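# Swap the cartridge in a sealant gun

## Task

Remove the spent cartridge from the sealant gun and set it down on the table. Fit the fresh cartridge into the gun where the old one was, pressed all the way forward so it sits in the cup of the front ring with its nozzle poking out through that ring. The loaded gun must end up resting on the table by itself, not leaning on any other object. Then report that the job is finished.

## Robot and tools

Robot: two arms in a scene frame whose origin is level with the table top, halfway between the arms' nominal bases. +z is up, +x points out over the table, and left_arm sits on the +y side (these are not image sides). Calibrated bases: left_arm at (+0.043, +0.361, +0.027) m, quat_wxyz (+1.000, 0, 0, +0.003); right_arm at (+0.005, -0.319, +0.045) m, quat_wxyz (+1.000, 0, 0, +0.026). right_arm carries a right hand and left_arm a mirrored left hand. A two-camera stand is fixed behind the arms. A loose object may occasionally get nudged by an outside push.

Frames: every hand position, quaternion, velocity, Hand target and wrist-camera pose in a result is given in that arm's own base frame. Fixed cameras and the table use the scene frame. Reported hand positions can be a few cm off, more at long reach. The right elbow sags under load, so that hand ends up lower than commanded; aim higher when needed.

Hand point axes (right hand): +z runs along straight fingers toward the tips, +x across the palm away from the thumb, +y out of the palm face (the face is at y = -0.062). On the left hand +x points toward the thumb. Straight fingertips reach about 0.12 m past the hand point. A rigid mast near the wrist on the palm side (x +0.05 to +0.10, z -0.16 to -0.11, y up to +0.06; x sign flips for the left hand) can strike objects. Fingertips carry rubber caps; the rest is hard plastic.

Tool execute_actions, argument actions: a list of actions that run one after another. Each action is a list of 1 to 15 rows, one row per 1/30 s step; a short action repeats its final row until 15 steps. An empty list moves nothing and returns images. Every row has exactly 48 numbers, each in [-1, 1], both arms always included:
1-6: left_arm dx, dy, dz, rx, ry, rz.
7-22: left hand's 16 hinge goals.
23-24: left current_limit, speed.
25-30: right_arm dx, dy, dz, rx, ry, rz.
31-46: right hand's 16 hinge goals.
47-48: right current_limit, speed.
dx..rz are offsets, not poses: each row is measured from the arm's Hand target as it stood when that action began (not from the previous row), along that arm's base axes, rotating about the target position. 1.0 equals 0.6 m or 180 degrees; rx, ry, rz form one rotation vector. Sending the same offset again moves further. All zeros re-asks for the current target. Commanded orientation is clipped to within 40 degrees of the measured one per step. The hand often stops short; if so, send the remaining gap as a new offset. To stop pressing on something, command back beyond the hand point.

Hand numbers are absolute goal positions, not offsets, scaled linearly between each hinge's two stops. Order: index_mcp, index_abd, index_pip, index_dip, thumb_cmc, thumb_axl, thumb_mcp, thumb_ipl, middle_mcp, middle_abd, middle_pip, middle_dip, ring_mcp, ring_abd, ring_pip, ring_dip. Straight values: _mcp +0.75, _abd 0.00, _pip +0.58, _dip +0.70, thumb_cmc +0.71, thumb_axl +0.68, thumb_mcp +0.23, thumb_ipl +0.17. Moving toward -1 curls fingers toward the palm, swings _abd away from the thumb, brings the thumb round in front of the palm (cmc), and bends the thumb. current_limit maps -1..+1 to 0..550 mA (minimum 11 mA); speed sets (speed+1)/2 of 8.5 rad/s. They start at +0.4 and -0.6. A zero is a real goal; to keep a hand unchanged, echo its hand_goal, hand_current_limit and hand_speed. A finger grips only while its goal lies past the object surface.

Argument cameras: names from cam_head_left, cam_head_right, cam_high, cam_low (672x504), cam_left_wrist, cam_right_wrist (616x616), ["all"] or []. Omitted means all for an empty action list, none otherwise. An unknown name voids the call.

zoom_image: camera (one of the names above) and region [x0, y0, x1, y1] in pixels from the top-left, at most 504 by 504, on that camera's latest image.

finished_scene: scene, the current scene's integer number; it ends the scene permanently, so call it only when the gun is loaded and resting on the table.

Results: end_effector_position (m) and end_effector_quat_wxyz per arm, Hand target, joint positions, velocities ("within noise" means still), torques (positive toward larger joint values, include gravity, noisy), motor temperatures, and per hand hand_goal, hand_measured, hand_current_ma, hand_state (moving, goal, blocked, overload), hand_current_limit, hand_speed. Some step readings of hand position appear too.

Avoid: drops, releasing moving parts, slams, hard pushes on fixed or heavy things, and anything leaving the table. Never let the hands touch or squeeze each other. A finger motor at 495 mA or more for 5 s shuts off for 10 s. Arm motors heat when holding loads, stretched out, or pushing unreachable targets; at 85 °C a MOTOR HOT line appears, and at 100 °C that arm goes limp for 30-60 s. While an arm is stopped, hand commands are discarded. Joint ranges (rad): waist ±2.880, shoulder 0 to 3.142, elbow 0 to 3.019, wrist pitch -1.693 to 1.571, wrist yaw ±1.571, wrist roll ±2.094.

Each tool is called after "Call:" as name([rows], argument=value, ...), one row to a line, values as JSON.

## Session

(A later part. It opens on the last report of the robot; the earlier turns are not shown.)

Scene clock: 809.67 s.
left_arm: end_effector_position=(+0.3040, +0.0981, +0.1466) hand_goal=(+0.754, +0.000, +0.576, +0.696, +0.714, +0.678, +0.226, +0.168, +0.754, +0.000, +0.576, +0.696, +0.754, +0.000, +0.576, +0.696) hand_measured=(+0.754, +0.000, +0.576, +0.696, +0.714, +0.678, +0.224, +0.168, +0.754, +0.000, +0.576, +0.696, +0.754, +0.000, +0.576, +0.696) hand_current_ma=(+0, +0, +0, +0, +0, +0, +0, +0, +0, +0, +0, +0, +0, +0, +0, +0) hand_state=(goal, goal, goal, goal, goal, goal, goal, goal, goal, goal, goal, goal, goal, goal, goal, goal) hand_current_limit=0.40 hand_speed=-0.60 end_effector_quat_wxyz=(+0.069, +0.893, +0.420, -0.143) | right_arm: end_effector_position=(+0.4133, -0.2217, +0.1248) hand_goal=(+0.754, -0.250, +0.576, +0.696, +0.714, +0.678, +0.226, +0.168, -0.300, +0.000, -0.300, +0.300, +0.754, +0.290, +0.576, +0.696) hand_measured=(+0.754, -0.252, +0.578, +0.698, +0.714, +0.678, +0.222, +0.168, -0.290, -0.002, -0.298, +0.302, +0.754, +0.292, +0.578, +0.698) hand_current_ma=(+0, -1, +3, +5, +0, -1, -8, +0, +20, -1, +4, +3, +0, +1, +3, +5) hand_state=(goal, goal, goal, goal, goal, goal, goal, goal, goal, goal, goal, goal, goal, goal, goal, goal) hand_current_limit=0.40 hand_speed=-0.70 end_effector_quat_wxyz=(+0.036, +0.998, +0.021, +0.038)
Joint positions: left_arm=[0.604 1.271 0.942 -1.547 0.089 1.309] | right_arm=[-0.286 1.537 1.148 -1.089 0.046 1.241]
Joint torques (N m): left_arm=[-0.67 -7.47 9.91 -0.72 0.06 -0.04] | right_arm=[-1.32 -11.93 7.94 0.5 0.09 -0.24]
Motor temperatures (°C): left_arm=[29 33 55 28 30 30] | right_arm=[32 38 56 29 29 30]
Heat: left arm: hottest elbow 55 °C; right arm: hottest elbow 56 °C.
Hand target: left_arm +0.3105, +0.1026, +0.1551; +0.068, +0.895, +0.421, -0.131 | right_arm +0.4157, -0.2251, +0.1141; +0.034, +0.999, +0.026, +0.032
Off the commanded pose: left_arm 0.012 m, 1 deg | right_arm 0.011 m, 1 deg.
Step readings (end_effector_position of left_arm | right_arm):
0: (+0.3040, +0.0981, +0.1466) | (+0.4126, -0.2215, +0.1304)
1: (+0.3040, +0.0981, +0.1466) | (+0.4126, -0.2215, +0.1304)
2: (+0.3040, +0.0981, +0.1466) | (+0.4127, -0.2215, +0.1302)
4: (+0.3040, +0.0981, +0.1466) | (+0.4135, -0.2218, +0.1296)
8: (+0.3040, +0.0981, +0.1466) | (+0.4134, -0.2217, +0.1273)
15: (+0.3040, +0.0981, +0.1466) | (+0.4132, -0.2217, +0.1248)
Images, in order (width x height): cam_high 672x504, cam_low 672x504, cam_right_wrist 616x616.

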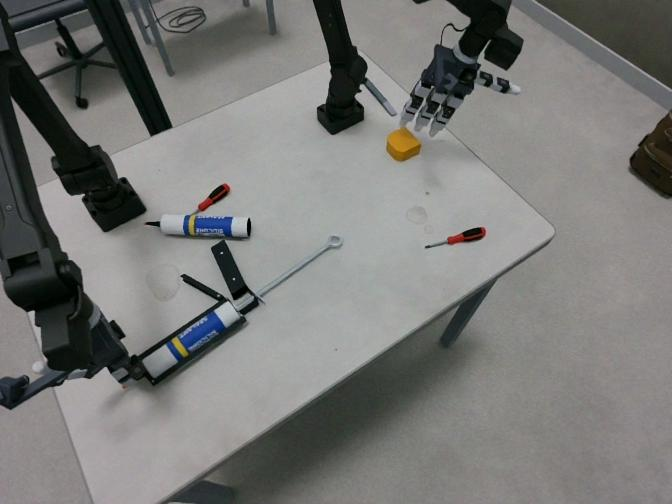

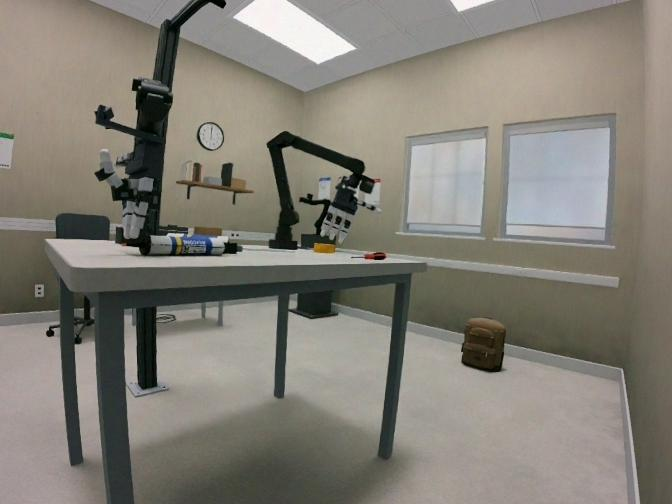

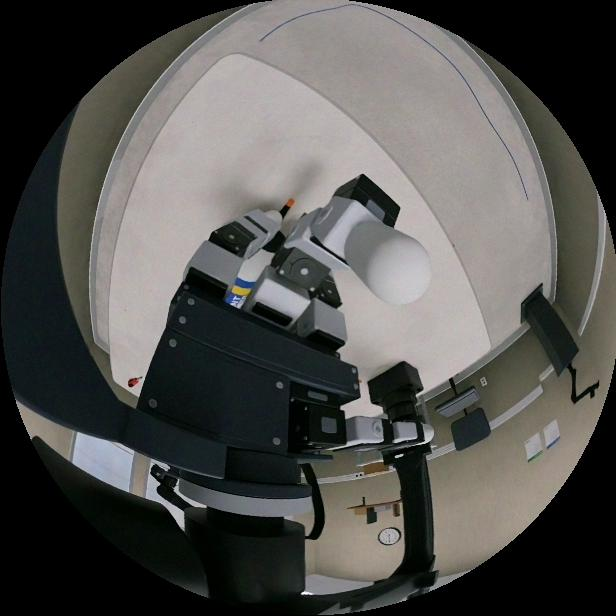

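Call:
execute_actions([
  [[0,0,0,0,0,0,0.754,0,0.576,0.696,0.714,0.678,0.226,0.168,0.754,0,0.576,0.696,0.754,0,0.576,0.696,0.4,-0.6,0.0083,0,0.0,0,0,0,0.754,-0.23,0.576,0.696,0.714,0.678,0.226,0.168,-0.3,0,-0.3,0.3,0.754,0.27,0.576,0.696,0.4,-0.7]],
  [[0,0,0,0,0,0,0.754,0,0.576,0.696,0.714,0.678,0.226,0.168,0.754,0,0.576,0.696,0.754,0,0.576,0.696,0.4,-0.6,0.0,0,-0.01,0,0,0,0.754,-0.23,0.576,0.696,0.714,0.678,0.226,0.168,-0.3,0,-0.3,0.3,0.754,0.27,0.576,0.696,0.4,-0.7]],
], cameras=["cam_high","cam_low","cam_right_wrist"])

Call:
zoom_image(camera="cam_right_wrist", region=[220, 180, 340, 280])

Call:
zoom_image(camera="cam_low", region=[110, 200, 190, 260])

Call:
zoom_image(camera="cam_high", region=[105, 350, 155, 395])

Scene clock: 845.37 s.
left_arm: end_effector_position=(+0.3040, +0.0981, +0.1466) hand_goal=(+0.754, +0.000, +0.576, +0.696, +0.714, +0.678, +0.226, +0.168, +0.754, +0.000, +0.576, +0.696, +0.754, +0.000, +0.576, +0.696) hand_measured=(+0.754, +0.000, +0.576, +0.696, +0.714, +0.678, +0.224, +0.168, +0.754, +0.000, +0.576, +0.696, +0.754, +0.000, +0.576, +0.696) hand_current_ma=(+0, +0, +0, +0, +0, +0, +0, +0, +0, +0, +0, +0, +0, +0, +0, +0) hand_state=(goal, goal, goal, goal, goal, goal, goal, goal, goal, goal, goal, goal, goal, goal, goal, goal) hand_current_limit=0.40 hand_speed=-0.60 end_effector_quat_wxyz=(+0.069, +0.893, +0.420, -0.143) | right_arm: end_effector_position=(+0.4163, -0.2226, +0.1177) hand_goal=(+0.754, -0.230, +0.576, +0.696, +0.714, +0.678, +0.226, +0.168, -0.300, +0.000, -0.300, +0.300, +0.754, +0.270, +0.576, +0.696) hand_measured=(+0.754, -0.232, +0.578, +0.698, +0.714, +0.678, +0.222, +0.168, -0.290, -0.002, -0.298, +0.302, +0.754, +0.272, +0.578, +0.698) hand_current_ma=(+0, -2, +3, +5, +0, -1, -8, +0, +20, -1, +4, +3, +0, +2, +3, +5) hand_state=(goal, goal, goal, goal, goal, goal, goal, goal, goal, goal, goal, goal, goal, goal, goal, goal) hand_current_limit=0.40 hand_speed=-0.70 end_effector_quat_wxyz=(+0.035, +0.999, +0.021, +0.036)
Joint positions: left_arm=[0.604 1.271 0.942 -1.547 0.089 1.309] | right_arm=[-0.286 1.554 1.148 -1.075 0.046 1.241]
Joint torques (N m): left_arm=[-0.44 -7.47 9.92 -0.68 0.05 -0.05] | right_arm=[-0.91 -12.28 8.2 0.5 0.11 -0.21]
Motor temperatures (°C): left_arm=[29 33 55 28 30 30] | right_arm=[32 37 55 29 29 30]
Heat: left arm: hottest elbow 55 °C; right arm: hottest elbow 55 °C.
Hand target: left_arm +0.3105, +0.1026, +0.1551; +0.068, +0.895, +0.421, -0.131 | right_arm +0.4207, -0.2251, +0.1082; +0.034, +0.999, +0.026, +0.032
Off the commanded pose: left_arm 0.012 m, 1 deg | right_arm 0.011 m, 1 deg.
Step readings (end_effector_position of left_arm | right_arm):
0: (+0.3040, +0.0981, +0.1466) | (+0.4133, -0.2217, +0.1248)
1: (+0.3040, +0.0981, +0.1466) | (+0.4133, -0.2217, +0.1248)
2: (+0.3040, +0.0981, +0.1466) | (+0.4133, -0.2217, +0.1248)
4: (+0.3040, +0.0981, +0.1466) | (+0.4132, -0.2217, +0.1241)
8: (+0.3040, +0.0981, +0.1466) | (+0.4132, -0.2217, +0.1213)
15: (+0.3040, +0.0981, +0.1466) | (+0.4132, -0.2217, +0.1193)
16: (+0.3040, +0.0981, +0.1466) | (+0.4132, -0.2217, +0.1193)
17: (+0.3040, +0.0981, +0.1466) | (+0.4133, -0.2217, +0.1193)
19: (+0.3040, +0.0981, +0.1466) | (+0.4143, -0.2220, +0.1191)
23: (+0.3040, +0.0981, +0.1466) | (+0.4159, -0.2225, +0.1185)
30: (+0.3040, +0.0981, +0.1466) | (+0.4163, -0.2226, +0.1177)
Images, in order (width x height): cam_high 672x504, cam_low 672x504, cam_right_wrist 616x616.

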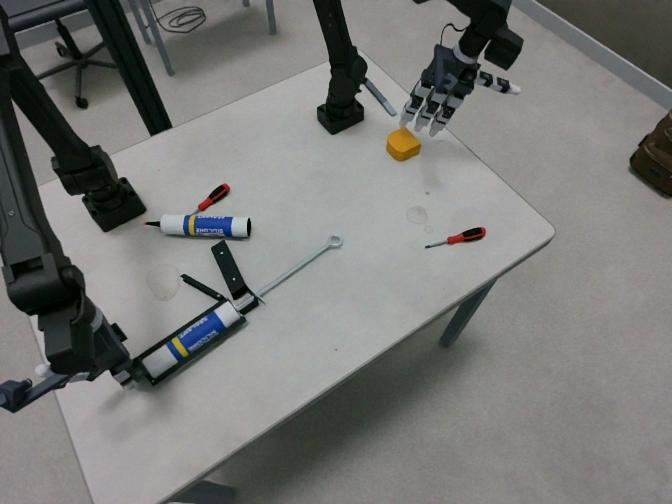

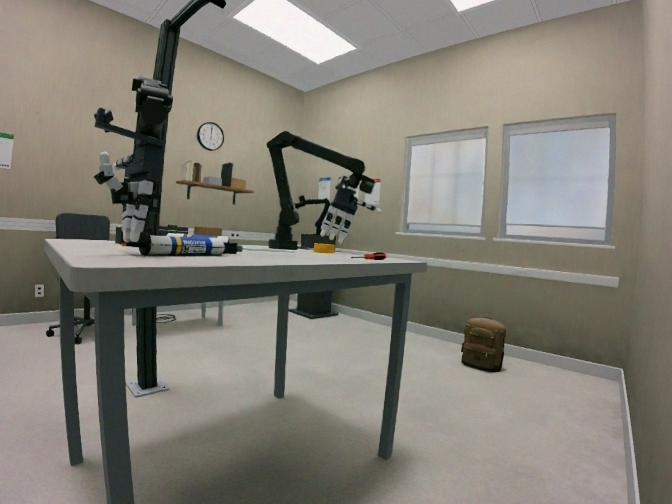

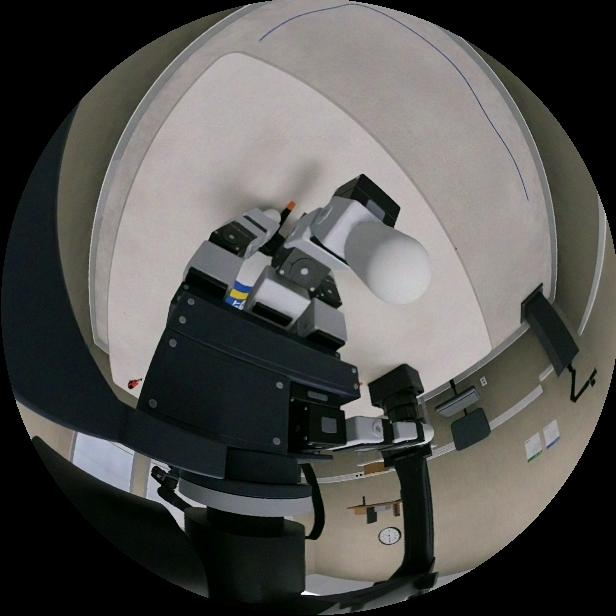

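Scaled by 4.200 from the camera's 616x616 image, which has a finer 880x880 frame.

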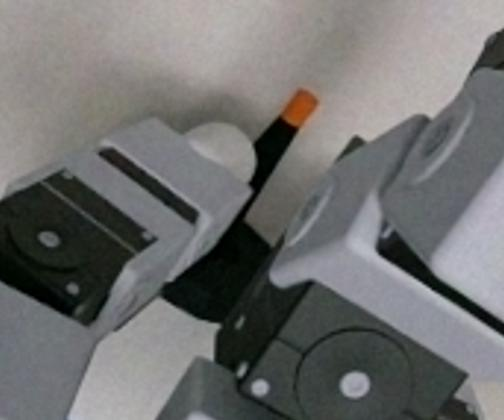

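Scaled by 6.300 from the camera's 672x504 image, which has a finer 960x720 frame.

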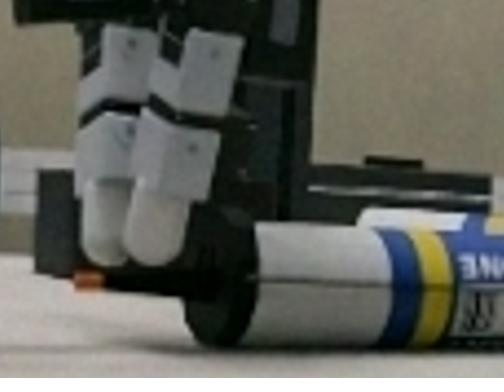

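Scaled by 10.080 from the camera's 672x504 image, which has a finer 960x720 frame.

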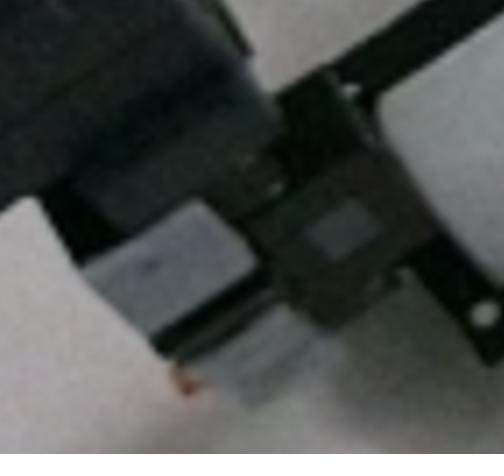

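Call:
execute_actions([
  [[0,0,0,0,0,0,0.754,0,0.576,0.696,0.714,0.678,0.226,0.168,0.754,0,0.576,0.696,0.754,0,0.576,0.696,0.4,-0.6,0.0065,0,-0.013,0,0,0,0.754,-0.23,0.576,0.696,0.714,0.678,0.226,0.168,-0.3,0,-0.3,0.3,0.754,0.27,0.576,0.696,0.4,-0.7]],
], cameras=["cam_high","cam_low","cam_right_wrist"])

Call:
zoom_image(camera="cam_right_wrist", region=[220, 180, 340, 280])

Call:
zoom_image(camera="cam_low", region=[110, 200, 190, 260])

Call:
zoom_image(camera="cam_high", region=[105, 350, 155, 395])

Scene clock: 854.80 s.
left_arm: end_effector_position=(+0.3040, +0.0981, +0.1466) hand_goal=(+0.754, +0.000, +0.576, +0.696, +0.714, +0.678, +0.226, +0.168, +0.754, +0.000, +0.576, +0.696, +0.754, +0.000, +0.576, +0.696) hand_measured=(+0.754, +0.000, +0.576, +0.696, +0.714, +0.678, +0.224, +0.168, +0.754, +0.000, +0.576, +0.696, +0.754, +0.000, +0.576, +0.696) hand_current_ma=(+0, +0, +0, +0, +0, +0, +0, +0, +0, +0, +0, +0, +0, +0, +0, +0) hand_state=(goal, goal, goal, goal, goal, goal, goal, goal, goal, goal, goal, goal, goal, goal, goal, goal) hand_current_limit=0.40 hand_speed=-0.60 end_effector_quat_wxyz=(+0.069, +0.893, +0.420, -0.143) | right_arm: end_effector_position=(+0.4203, -0.2238, +0.1091) hand_goal=(+0.754, -0.230, +0.576, +0.696, +0.714, +0.678, +0.226, +0.168, -0.300, +0.000, -0.300, +0.300, +0.754, +0.270, +0.576, +0.696) hand_measured=(+0.754, -0.232, +0.578, +0.698, +0.714, +0.678, +0.222, +0.168, -0.290, -0.002, -0.298, +0.302, +0.754, +0.272, +0.578, +0.698) hand_current_ma=(+0, -2, +3, +5, +0, -1, -8, +0, +20, -1, +4, +3, +0, +2, +3, +5) hand_state=(goal, goal, goal, goal, goal, goal, goal, goal, goal, goal, goal, goal, goal, goal, goal, goal) hand_current_limit=0.40 hand_speed=-0.70 end_effector_quat_wxyz=(+0.035, +0.999, +0.021, +0.035)
Joint positions: left_arm=[0.604 1.271 0.942 -1.547 0.089 1.309] | right_arm=[-0.286 1.574 1.148 -1.056 0.046 1.241]
Joint torques (N m): left_arm=[-0.44 -7.47 9.89 -0.7 0.05 -0.03] | right_arm=[-0.73 -12.69 8.09 0.51 0.11 -0.17]
Motor temperatures (°C): left_arm=[29 33 55 28 30 30] | right_arm=[32 38 55 29 29 30]
Heat: left arm: hottest elbow 55 °C; right arm: hottest elbow 55 °C.
Hand target: left_arm +0.3105, +0.1026, +0.1551; +0.068, +0.895, +0.421, -0.131 | right_arm +0.4246, -0.2251, +0.1003; +0.034, +0.999, +0.026, +0.032
Off the commanded pose: left_arm 0.012 m, 1 deg | right_arm 0.010 m, 1 deg.
Step readings (end_effector_position of left_arm | right_arm):
0: (+0.3040, +0.0981, +0.1466) | (+0.4163, -0.2226, +0.1177)
1: (+0.3040, +0.0981, +0.1466) | (+0.4164, -0.2226, +0.1175)
2: (+0.3040, +0.0981, +0.1466) | (+0.4166, -0.2227, +0.1174)
4: (+0.3040, +0.0981, +0.1466) | (+0.4180, -0.2231, +0.1164)
8: (+0.3040, +0.0981, +0.1466) | (+0.4198, -0.2236, +0.1124)
15: (+0.3040, +0.0981, +0.1466) | (+0.4202, -0.2237, +0.1091)
Images, in order (width x height): cam_high 672x504, cam_low 672x504, cam_right_wrist 616x616.

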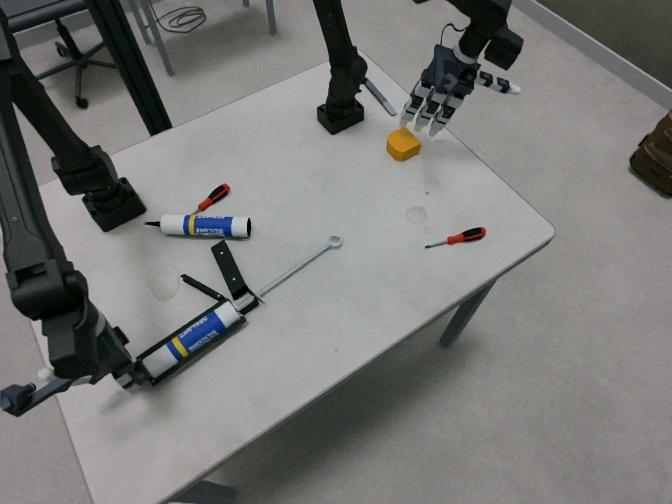

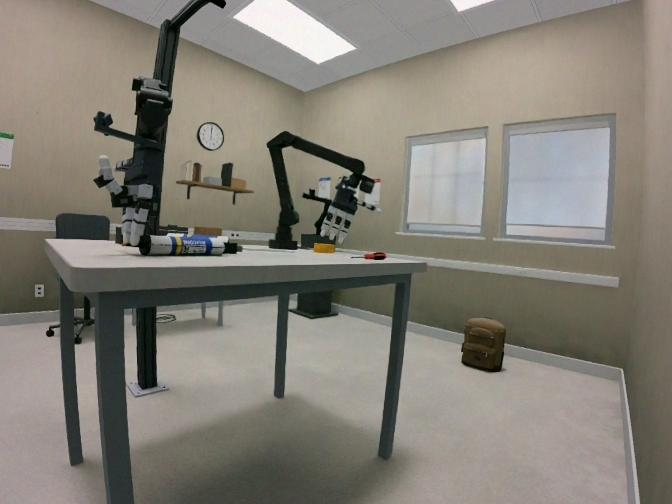

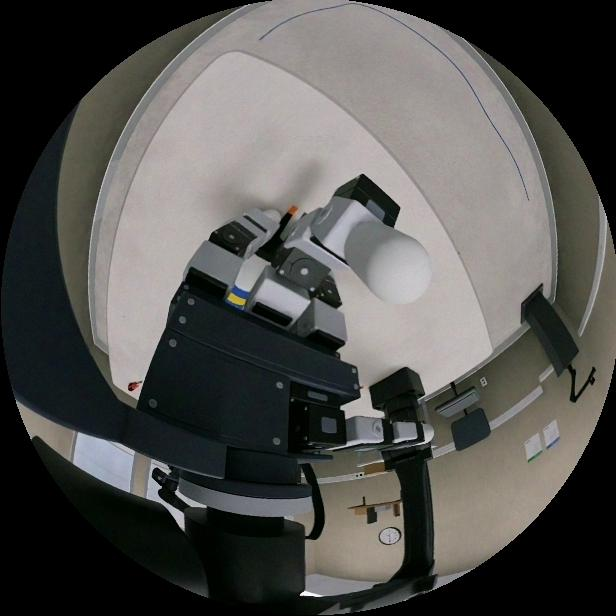

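Scaled by 4.200 from the camera's 616x616 image, which has a finer 880x880 frame.

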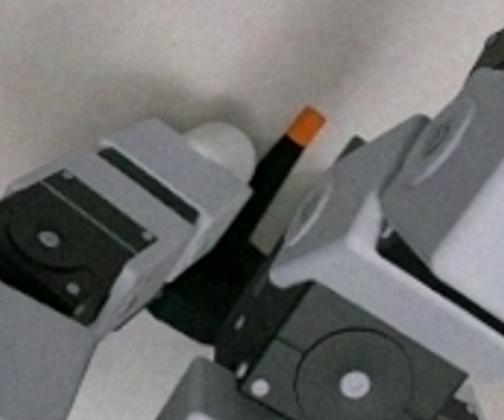

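Scaled by 6.300 from the camera's 672x504 image, which has a finer 960x720 frame.

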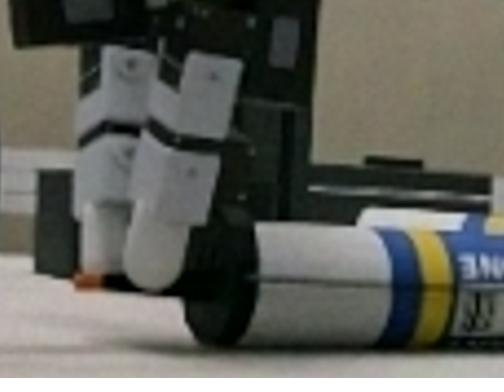

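Scaled by 10.080 from the camera's 672x504 image, which has a finer 960x720 frame.

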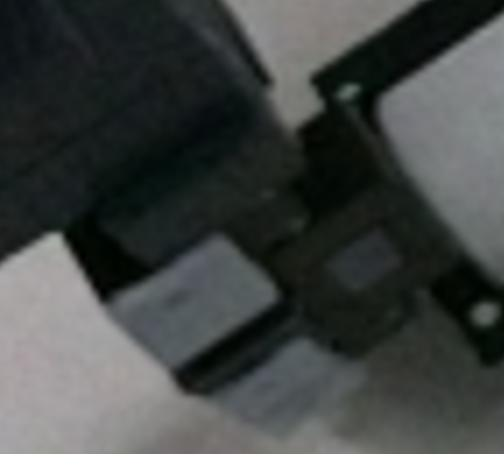

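Call:
execute_actions([
  [[0,0,0,0,0,0,0.754,0,0.576,0.696,0.714,0.678,0.226,0.168,0.754,0,0.576,0.696,0.754,0,0.576,0.696,0.4,-0.6,0.005,0,-0.007,0,0,0,0.754,-0.23,0.576,0.696,0.714,0.678,0.226,0.168,-0.3,0,-0.3,0.3,0.754,0.27,0.576,0.696,0.4,-0.7]],
  [[0,0,0,0,0,0,0.754,0,0.576,0.696,0.714,0.678,0.226,0.168,0.754,0,0.576,0.696,0.754,0,0.576,0.696,0.4,-0.6,0.0,0.02,0.0,0,0,0,0.754,-0.23,0.576,0.696,0.714,0.678,0.226,0.168,-0.3,0,-0.3,0.3,0.754,0.27,0.576,0.696,0.4,-0.7]],
], cameras=["cam_high","cam_low","cam_right_wrist"])

Call:
zoom_image(camera="cam_right_wrist", region=[220, 180, 340, 280])

Call:
zoom_image(camera="cam_low", region=[110, 200, 190, 260])

Call:
zoom_image(camera="cam_high", region=[105, 350, 155, 395])

Scene clock: 872.97 s.
left_arm: end_effector_position=(+0.3040, +0.0981, +0.1466) hand_goal=(+0.754, +0.000, +0.576, +0.696, +0.714, +0.678, +0.226, +0.168, +0.754, +0.000, +0.576, +0.696, +0.754, +0.000, +0.576, +0.696) hand_measured=(+0.754, +0.000, +0.576, +0.696, +0.714, +0.678, +0.224, +0.168, +0.754, +0.000, +0.576, +0.696, +0.754, +0.000, +0.576, +0.696) hand_current_ma=(+0, +0, +0, +0, +0, +0, +0, +0, +0, +0, +0, +0, +0, +0, +0, +0) hand_state=(goal, goal, goal, goal, goal, goal, goal, goal, goal, goal, goal, goal, goal, goal, goal, goal) hand_current_limit=0.40 hand_speed=-0.60 end_effector_quat_wxyz=(+0.069, +0.893, +0.420, -0.143) | right_arm: end_effector_position=(+0.4250, -0.2190, +0.1049) hand_goal=(+0.754, -0.230, +0.576, +0.696, +0.714, +0.678, +0.226, +0.168, -0.300, +0.000, -0.300, +0.300, +0.754, +0.270, +0.576, +0.696) hand_measured=(+0.754, -0.232, +0.578, +0.698, +0.714, +0.678, +0.222, +0.168, -0.290, -0.002, -0.298, +0.302, +0.754, +0.272, +0.578, +0.698) hand_current_ma=(+0, -2, +3, +5, +0, -1, -8, +0, +20, -1, +4, +3, +0, +2, +3, +5) hand_state=(goal, goal, goal, goal, goal, goal, goal, goal, goal, goal, goal, goal, goal, goal, goal, goal) hand_current_limit=0.40 hand_speed=-0.70 end_effector_quat_wxyz=(+0.035, +0.998, +0.027, +0.035)
Joint positions: left_arm=[0.604 1.271 0.942 -1.547 0.089 1.309] | right_arm=[-0.274 1.584 1.148 -1.046 0.046 1.242]
Joint torques (N m): left_arm=[-0.67 -7.41 9.94 -0.7 0.05 -0.03] | right_arm=[0.44 -13.33 7.51 0.46 0.19 0.1]
Motor temperatures (°C): left_arm=[29 33 55 28 30 30] | right_arm=[31 37 55 29 29 30]
Heat: left arm: hottest elbow 55 °C; right arm: hottest elbow 55 °C.
Hand target: left_arm +0.3105, +0.1026, +0.1551; +0.068, +0.895, +0.421, -0.131 | right_arm +0.4276, -0.2132, +0.0962; +0.034, +0.999, +0.026, +0.032
Off the commanded pose: left_arm 0.012 m, 1 deg | right_arm 0.011 m, 0 deg.
Step readings (end_effector_position of left_arm | right_arm):
0: (+0.3040, +0.0981, +0.1466) | (+0.4203, -0.2238, +0.1091)
1: (+0.3040, +0.0981, +0.1466) | (+0.4203, -0.2238, +0.1091)
2: (+0.3040, +0.0981, +0.1466) | (+0.4205, -0.2238, +0.1091)
4: (+0.3040, +0.0981, +0.1466) | (+0.4212, -0.2240, +0.1087)
8: (+0.3040, +0.0981, +0.1466) | (+0.4220, -0.2243, +0.1069)
15: (+0.3040, +0.0981, +0.1466) | (+0.4222, -0.2243, +0.1049)
16: (+0.3040, +0.0981, +0.1466) | (+0.4222, -0.2243, +0.1049)
17: (+0.3040, +0.0981, +0.1466) | (+0.4222, -0.2243, +0.1049)
19: (+0.3040, +0.0981, +0.1466) | (+0.4224, -0.2240, +0.1049)
23: (+0.3040, +0.0981, +0.1466) | (+0.4234, -0.2221, +0.1049)
30: (+0.3040, +0.0981, +0.1466) | (+0.4251, -0.2190, +0.1049)
Images, in order (width x height): cam_high 672x504, cam_low 672x504, cam_right_wrist 616x616.

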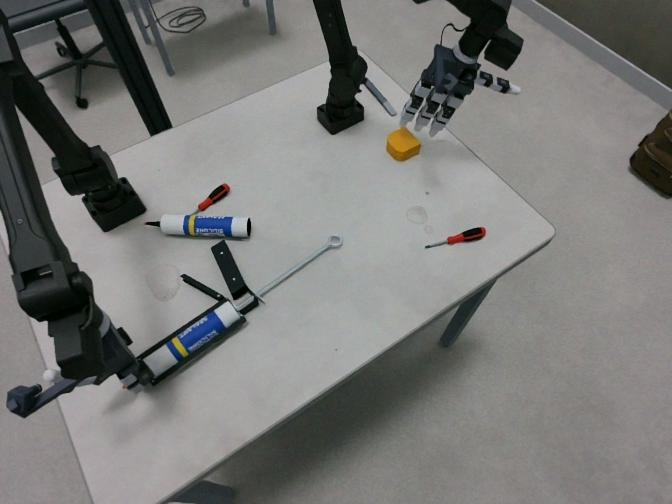

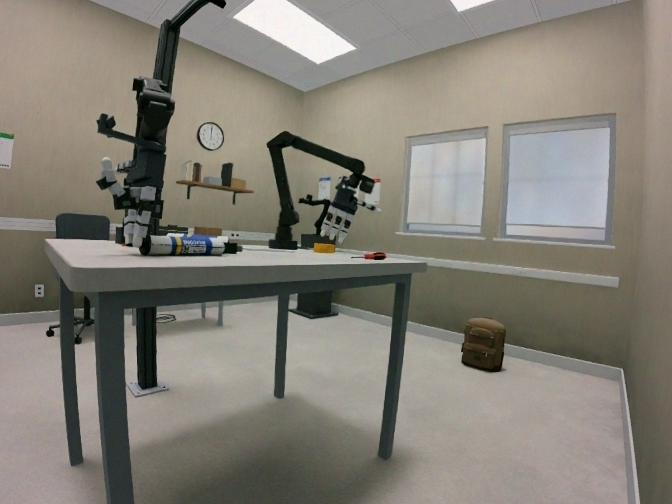

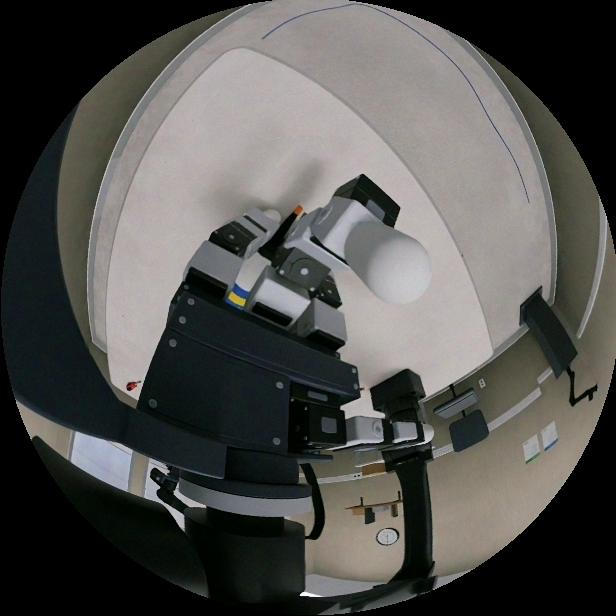

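Scaled by 4.200 from the camera's 616x616 image, which has a finer 880x880 frame.

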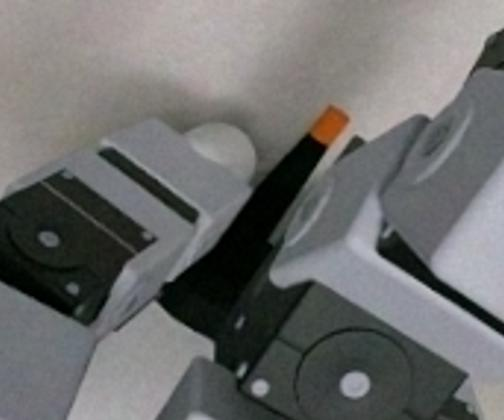

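Scaled by 6.300 from the camera's 672x504 image, which has a finer 960x720 frame.

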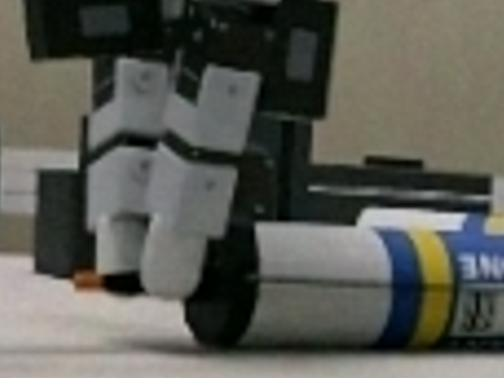

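Scaled by 10.080 from the camera's 672x504 image, which has a finer 960x720 frame.

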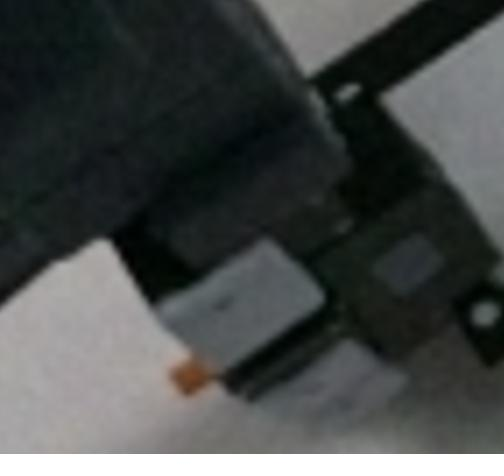

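Call:
execute_actions([
  [[0,0,0,0,0,0,0.754,0,0.576,0.696,0.714,0.678,0.226,0.168,0.754,0,0.576,0.696,0.754,0,0.576,0.696,0.4,-0.6,-0.003,0.015,0,0,0,0,0.754,-0.23,0.576,0.696,0.714,0.678,0.226,0.168,-0.3,0,-0.3,0.3,0.754,0.27,0.576,0.696,0.4,-0.7]],
], cameras=["cam_high","cam_low","cam_right_wrist"])

Call:
zoom_image(camera="cam_right_wrist", region=[220, 180, 340, 280])

Call:
zoom_image(camera="cam_low", region=[110, 200, 190, 260])

Call:
zoom_image(camera="cam_high", region=[200, 280, 270, 330])

Scene clock: 886.50 s.
left_arm: end_effector_position=(+0.3040, +0.0981, +0.1466) hand_goal=(+0.754, +0.000, +0.576, +0.696, +0.714, +0.678, +0.226, +0.168, +0.754, +0.000, +0.576, +0.696, +0.754, +0.000, +0.576, +0.696) hand_measured=(+0.754, +0.000, +0.576, +0.696, +0.714, +0.678, +0.224, +0.168, +0.754, +0.000, +0.576, +0.696, +0.754, +0.000, +0.576, +0.696) hand_current_ma=(+0, +0, +0, +0, +0, +0, +0, +0, +0, +0, +0, +0, +0, +0, +0, +0) hand_state=(goal, goal, goal, goal, goal, goal, goal, goal, goal, goal, goal, goal, goal, goal, goal, goal) hand_current_limit=0.40 hand_speed=-0.60 end_effector_quat_wxyz=(+0.069, +0.893, +0.420, -0.143) | right_arm: end_effector_position=(+0.4223, -0.2091, +0.0995) hand_goal=(+0.754, -0.230, +0.576, +0.696, +0.714, +0.678, +0.226, +0.168, -0.300, +0.000, -0.300, +0.300, +0.754, +0.270, +0.576, +0.696) hand_measured=(+0.754, -0.232, +0.578, +0.698, +0.714, +0.678, +0.222, +0.168, -0.290, -0.002, -0.298, +0.302, +0.754, +0.270, +0.578, +0.698) hand_current_ma=(+0, -2, +3, +5, +0, -1, -8, +0, +20, -1, +4, +3, -1, +0, +1, +3) hand_state=(goal, goal, goal, goal, goal, goal, goal, goal, goal, goal, goal, goal, goal, goal, goal, goal) hand_current_limit=0.40 hand_speed=-0.70 end_effector_quat_wxyz=(+0.033, +0.999, +0.027, +0.030)
Joint positions: left_arm=[0.604 1.271 0.942 -1.547 0.089 1.309] | right_arm=[-0.254 1.584 1.133 -1.045 0.046 1.26]
Joint torques (N m): left_arm=[-0.5 -7.59 9.91 -0.75 0.05 -0.04] | right_arm=[0.38 -13.92 7.68 0.44 0.21 0.03]
Motor temperatures (°C): left_arm=[29 33 55 28 30 30] | right_arm=[31 37 55 29 29 30]
Heat: left arm: hottest elbow 55 °C; right arm: hottest elbow 55 °C.
Hand target: left_arm +0.3105, +0.1026, +0.1551; +0.068, +0.895, +0.421, -0.131 | right_arm +0.4257, -0.2041, +0.0961; +0.034, +0.999, +0.026, +0.032
Off the commanded pose: left_arm 0.012 m, 1 deg | right_arm 0.007 m, 0 deg.
Step readings (end_effector_position of left_arm | right_arm):
0: (+0.3040, +0.0981, +0.1466) | (+0.4250, -0.2190, +0.1049)
1: (+0.3040, +0.0981, +0.1466) | (+0.4249, -0.2188, +0.1048)
2: (+0.3040, +0.0981, +0.1466) | (+0.4245, -0.2186, +0.1044)
4: (+0.3040, +0.0981, +0.1466) | (+0.4237, -0.2171, +0.1031)
8: (+0.3040, +0.0981, +0.1466) | (+0.4220, -0.2121, +0.1001)
15: (+0.3040, +0.0981, +0.1466) | (+0.4224, -0.2091, +0.0995)
Images, in order (width x height): cam_high 672x504, cam_low 672x504, cam_right_wrist 616x616.

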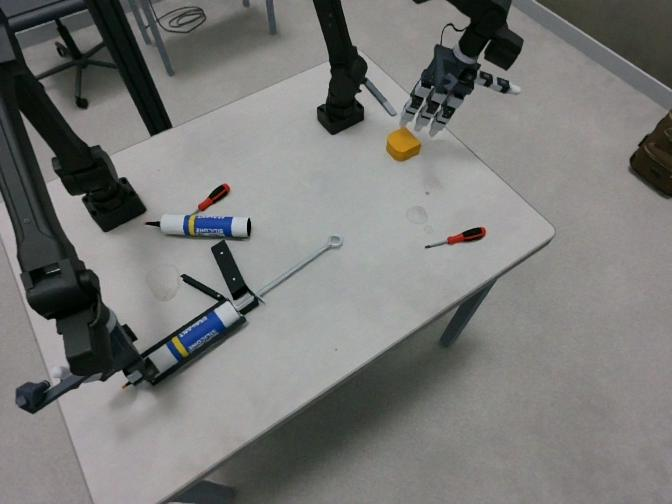

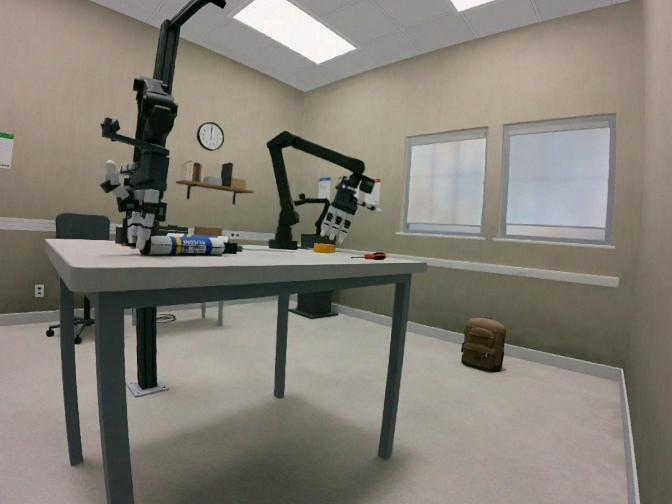

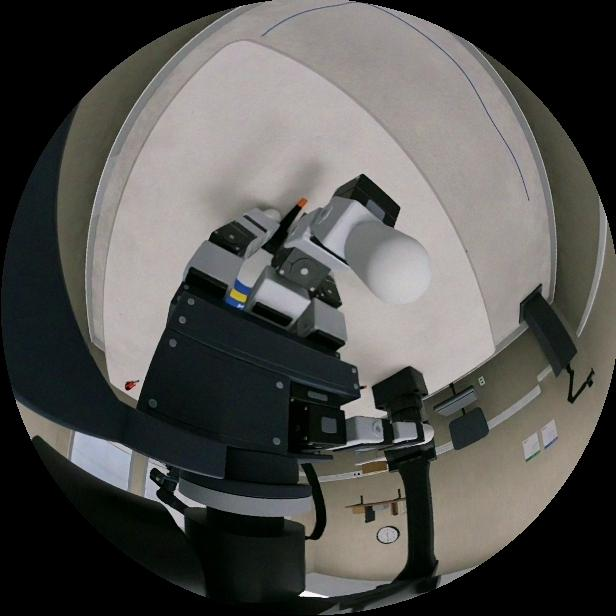

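Scaled by 4.200 from the camera's 616x616 image, which has a finer 880x880 frame.

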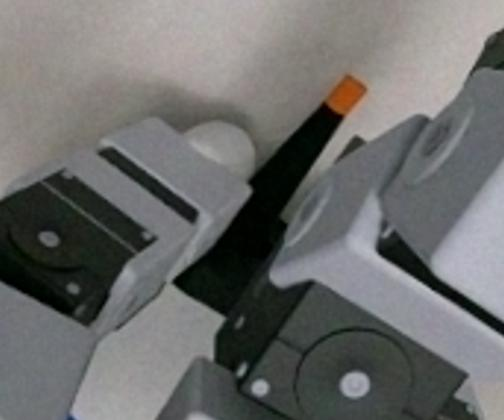

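Scaled by 6.300 from the camera's 672x504 image, which has a finer 960x720 frame.

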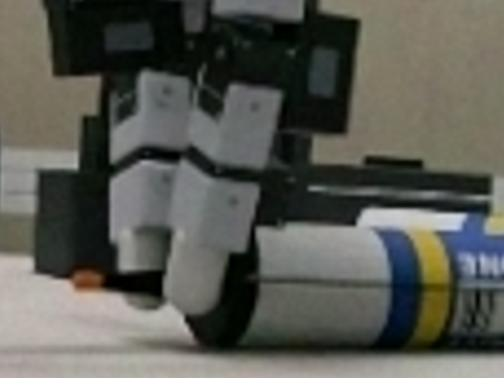

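Scaled by 7.200 from the camera's 672x504 image, which has a finer 960x720 frame.

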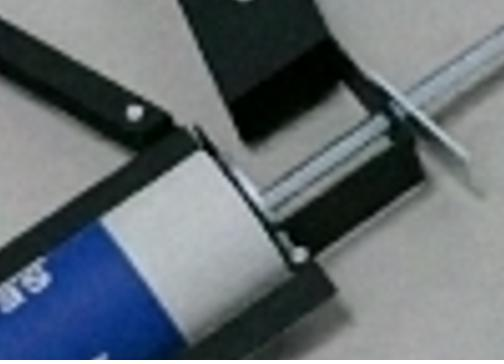

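Call:
execute_actions([
  [[0,0,0,0,0,0,0.754,0,0.576,0.696,0.714,0.678,0.226,0.168,0.754,0,0.576,0.696,0.754,0,0.576,0.696,0.4,-0.6,-0.001,0.015,0.003,0,0,0,0.754,-0.23,0.576,0.696,0.714,0.678,0.226,0.168,-0.3,0,-0.3,0.3,0.754,0.27,0.576,0.696,0.4,-0.7]],
], cameras=["cam_high","cam_low","cam_right_wrist"])

Call:
zoom_image(camera="cam_right_wrist", region=[220, 180, 340, 280])

Call:
zoom_image(camera="cam_low", region=[110, 200, 190, 260])

Call:
zoom_image(camera="cam_high", region=[200, 280, 270, 330])

Scene clock: 893.10 s.
left_arm: end_effector_position=(+0.3040, +0.0981, +0.1466) hand_goal=(+0.754, +0.000, +0.576, +0.696, +0.714, +0.678, +0.226, +0.168, +0.754, +0.000, +0.576, +0.696, +0.754, +0.000, +0.576, +0.696) hand_measured=(+0.754, +0.000, +0.576, +0.696, +0.714, +0.678, +0.224, +0.168, +0.754, +0.000, +0.576, +0.696, +0.754, +0.000, +0.576, +0.696) hand_current_ma=(+0, +0, +0, +0, +0, +0, +0, +0, +0, +0, +0, +0, +0, +0, +0, +0) hand_state=(goal, goal, goal, goal, goal, goal, goal, goal, goal, goal, goal, goal, goal, goal, goal, goal) hand_current_limit=0.40 hand_speed=-0.60 end_effector_quat_wxyz=(+0.069, +0.893, +0.420, -0.143) | right_arm: end_effector_position=(+0.4221, -0.2052, +0.0997) hand_goal=(+0.754, -0.230, +0.576, +0.696, +0.714, +0.678, +0.226, +0.168, -0.300, +0.000, -0.300, +0.300, +0.754, +0.270, +0.576, +0.696) hand_measured=(+0.750, -0.232, +0.576, +0.698, +0.714, +0.678, +0.222, +0.168, -0.290, -0.002, -0.298, +0.302, +0.746, +0.270, +0.574, +0.698) hand_current_ma=(-9, -2, -1, +3, +0, -1, -8, +0, +20, -1, +4, +3, -20, +0, -4, +2) hand_state=(goal, goal, goal, goal, goal, goal, goal, goal, goal, goal, goal, goal, goal, goal, goal, goal) hand_current_limit=0.40 hand_speed=-0.70 end_effector_quat_wxyz=(+0.036, +0.999, +0.023, +0.029)
Joint positions: left_arm=[0.604 1.271 0.942 -1.547 0.089 1.309] | right_arm=[-0.243 1.584 1.132 -1.045 0.054 1.28]
Joint torques (N m): left_arm=[-0.44 -7.3 9.85 -0.73 0.05 -0.03] | right_arm=[1.2 -14.56 7.38 0.24 0.01 0.14]
Motor temperatures (°C): left_arm=[29 33 55 28 30 30] | right_arm=[31 36 55 29 29 30]
Heat: left arm: hottest elbow 55 °C; right arm: hottest elbow 55 °C.
Hand target: left_arm +0.3105, +0.1026, +0.1551; +0.068, +0.895, +0.421, -0.131 | right_arm +0.4251, -0.1950, +0.0979; +0.034, +0.999, +0.026, +0.032
Off the commanded pose: left_arm 0.012 m, 1 deg | right_arm 0.011 m, 1 deg.
Step readings (end_effector_position of left_arm | right_arm):
0: (+0.3040, +0.0981, +0.1466) | (+0.4222, -0.2091, +0.0995)
1: (+0.3040, +0.0981, +0.1466) | (+0.4223, -0.2089, +0.0995)
2: (+0.3040, +0.0981, +0.1466) | (+0.4222, -0.2088, +0.0996)
4: (+0.3040, +0.0981, +0.1466) | (+0.4223, -0.2081, +0.0997)
8: (+0.3040, +0.0981, +0.1466) | (+0.4226, -0.2058, +0.0998)
15: (+0.3040, +0.0981, +0.1466) | (+0.4222, -0.2052, +0.0997)
Images, in order (width x height): cam_high 672x504, cam_low 672x504, cam_right_wrist 616x616.

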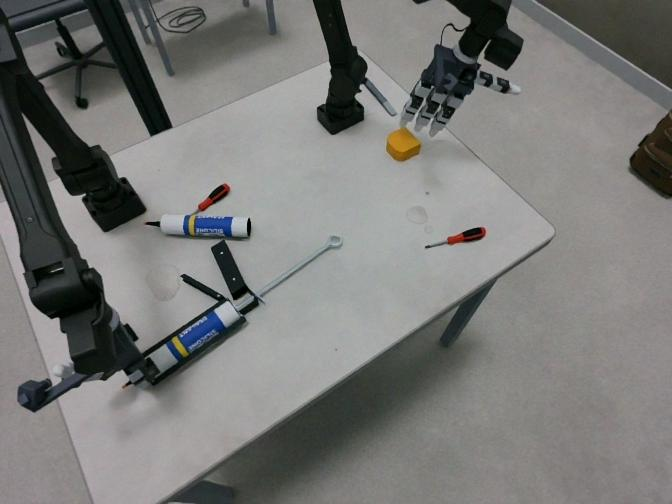

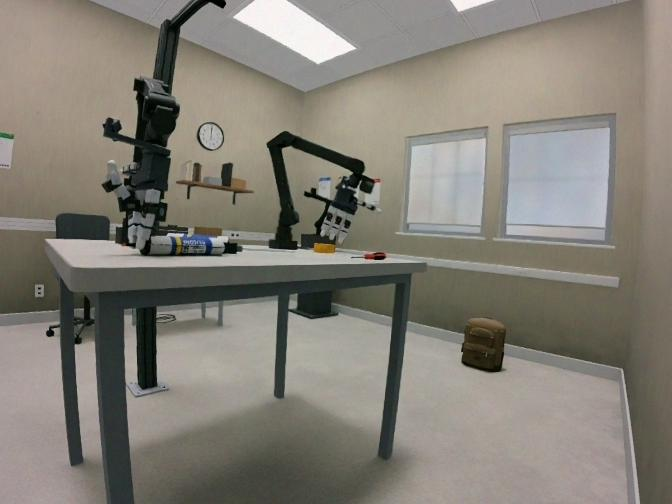

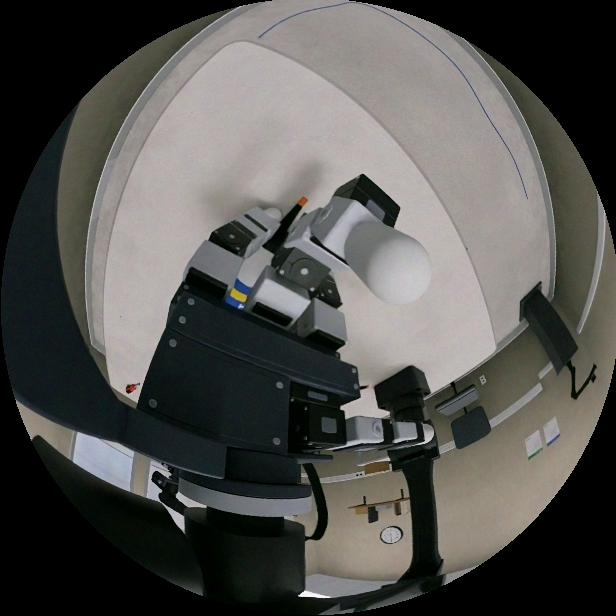

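Scaled by 4.200 from the camera's 616x616 image, which has a finer 880x880 frame.

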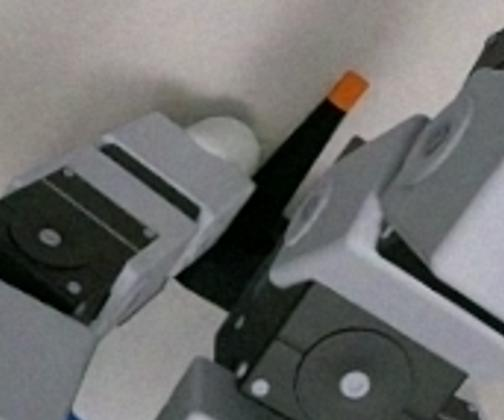

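Scaled by 6.300 from the camera's 672x504 image, which has a finer 960x720 frame.

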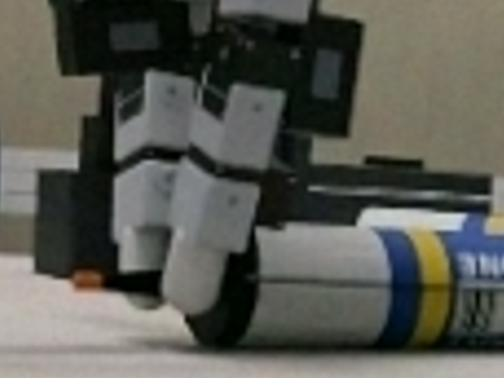

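Scaled by 7.200 from the camera's 672x504 image, which has a finer 960x720 frame.

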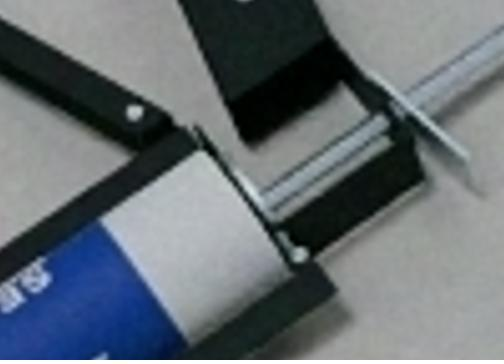

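Call:
execute_actions([
  [[0,0,0,0,0,0,0.754,0,0.576,0.696,0.714,0.678,0.226,0.168,0.754,0,0.576,0.696,0.754,0,0.576,0.696,0.4,-0.6,-0.001,0.015,0.00,0,0,0,0.754,-0.23,0.576,0.696,0.714,0.678,0.226,0.168,-0.3,0,-0.3,0.3,0.754,0.27,0.576,0.696,0.4,-0.7]],
], cameras=["cam_high","cam_low","cam_right_wrist"])

Call:
zoom_image(camera="cam_low", region=[110, 200, 190, 260])

Call:
zoom_image(camera="cam_high", region=[200, 280, 270, 330])

Scene clock: 899.87 s.
left_arm: end_effector_position=(+0.3040, +0.0981, +0.1466) hand_goal=(+0.754, +0.000, +0.576, +0.696, +0.714, +0.678, +0.226, +0.168, +0.754, +0.000, +0.576, +0.696, +0.754, +0.000, +0.576, +0.696) hand_measured=(+0.754, +0.000, +0.576, +0.696, +0.714, +0.678, +0.224, +0.168, +0.754, +0.000, +0.576, +0.696, +0.754, +0.000, +0.576, +0.696) hand_current_ma=(+0, +0, +0, +0, +0, +0, +0, +0, +0, +0, +0, +0, +0, +0, +0, +0) hand_state=(goal, goal, goal, goal, goal, goal, goal, goal, goal, goal, goal, goal, goal, goal, goal, goal) hand_current_limit=0.40 hand_speed=-0.60 end_effector_quat_wxyz=(+0.069, +0.893, +0.420, -0.143) | right_arm: end_effector_position=(+0.4222, -0.1996, +0.0996) hand_goal=(+0.754, -0.230, +0.576, +0.696, +0.714, +0.678, +0.226, +0.168, -0.300, +0.000, -0.300, +0.300, +0.754, +0.270, +0.576, +0.696) hand_measured=(+0.742, -0.232, +0.572, +0.696, +0.714, +0.678, +0.222, +0.168, -0.290, -0.002, -0.298, +0.302, +0.738, +0.270, +0.570, +0.698) hand_current_ma=(-30, -2, -8, +1, +0, -1, -8, +0, +20, -1, +4, +3, -42, +0, -11, +1) hand_state=(goal, goal, goal, goal, goal, goal, goal, goal, goal, goal, goal, goal, goal, goal, goal, goal) hand_current_limit=0.40 hand_speed=-0.70 end_effector_quat_wxyz=(+0.039, +0.999, +0.021, +0.028)
Joint positions: left_arm=[0.604 1.271 0.942 -1.547 0.089 1.309] | right_arm=[-0.228 1.583 1.129 -1.043 0.061 1.299]
Joint torques (N m): left_arm=[-0.62 -7.36 9.89 -0.76 0.04 -0.04] | right_arm=[1.49 -14.86 7.1 0.16 -0.17 0.06]
Motor temperatures (°C): left_arm=[29 33 55 28 30 30] | right_arm=[31 36 56 29 29 30]
Heat: left arm: hottest elbow 55 °C; right arm: hottest elbow 56 °C.
Hand target: left_arm +0.3105, +0.1026, +0.1551; +0.068, +0.895, +0.421, -0.131 | right_arm +0.4245, -0.1862, +0.0979; +0.034, +0.999, +0.026, +0.032
Off the commanded pose: left_arm 0.012 m, 1 deg | right_arm 0.014 m, 1 deg.
Step readings (end_effector_position of left_arm | right_arm):
0: (+0.3040, +0.0981, +0.1466) | (+0.4221, -0.2052, +0.0997)
1: (+0.3040, +0.0981, +0.1466) | (+0.4220, -0.2052, +0.0997)
2: (+0.3040, +0.0981, +0.1466) | (+0.4221, -0.2049, +0.0998)
4: (+0.3040, +0.0981, +0.1466) | (+0.4218, -0.2041, +0.0996)
8: (+0.3040, +0.0981, +0.1466) | (+0.4220, -0.2016, +0.0996)
15: (+0.3040, +0.0981, +0.1466) | (+0.4223, -0.1997, +0.0996)
Images, in order (width x height): cam_high 672x504, cam_low 672x504, cam_right_wrist 616x616.

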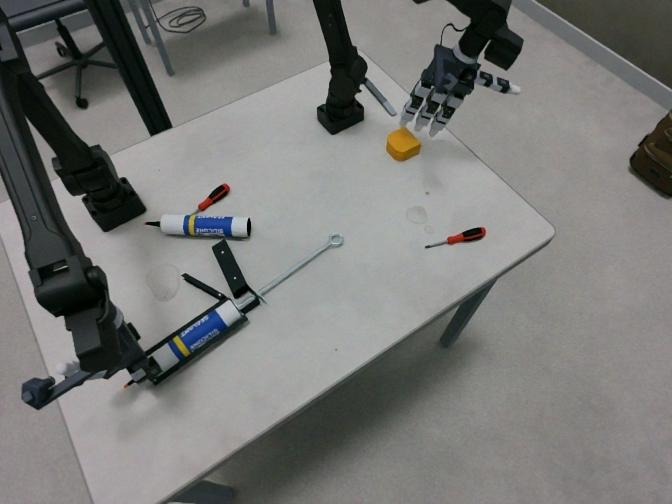

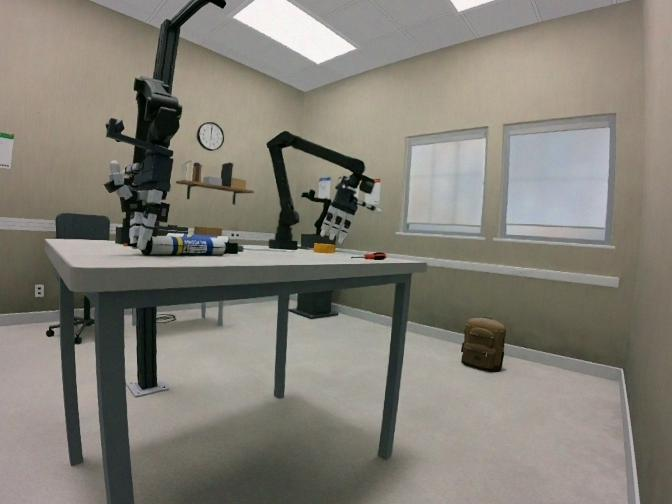

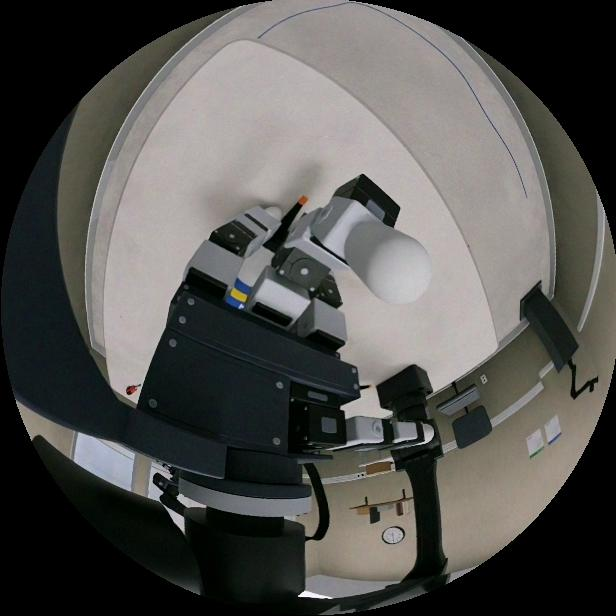

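Scaled by 6.300 from the camera's 672x504 image, which has a finer 960x720 frame.

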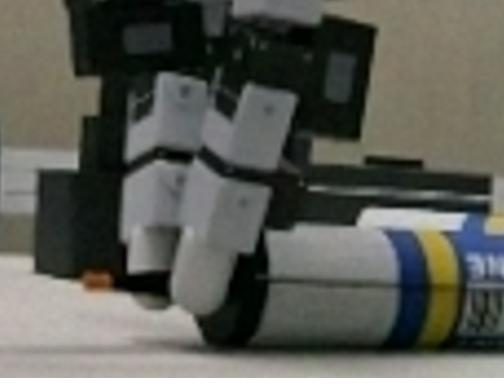

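Scaled by 7.200 from the camera's 672x504 image, which has a finer 960x720 frame.

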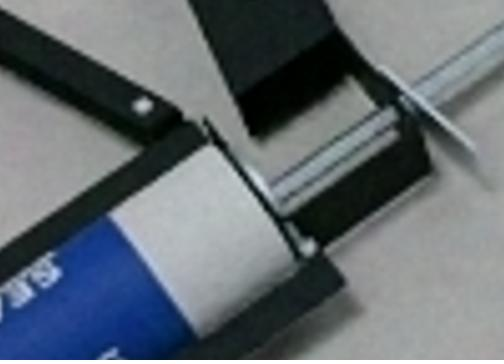

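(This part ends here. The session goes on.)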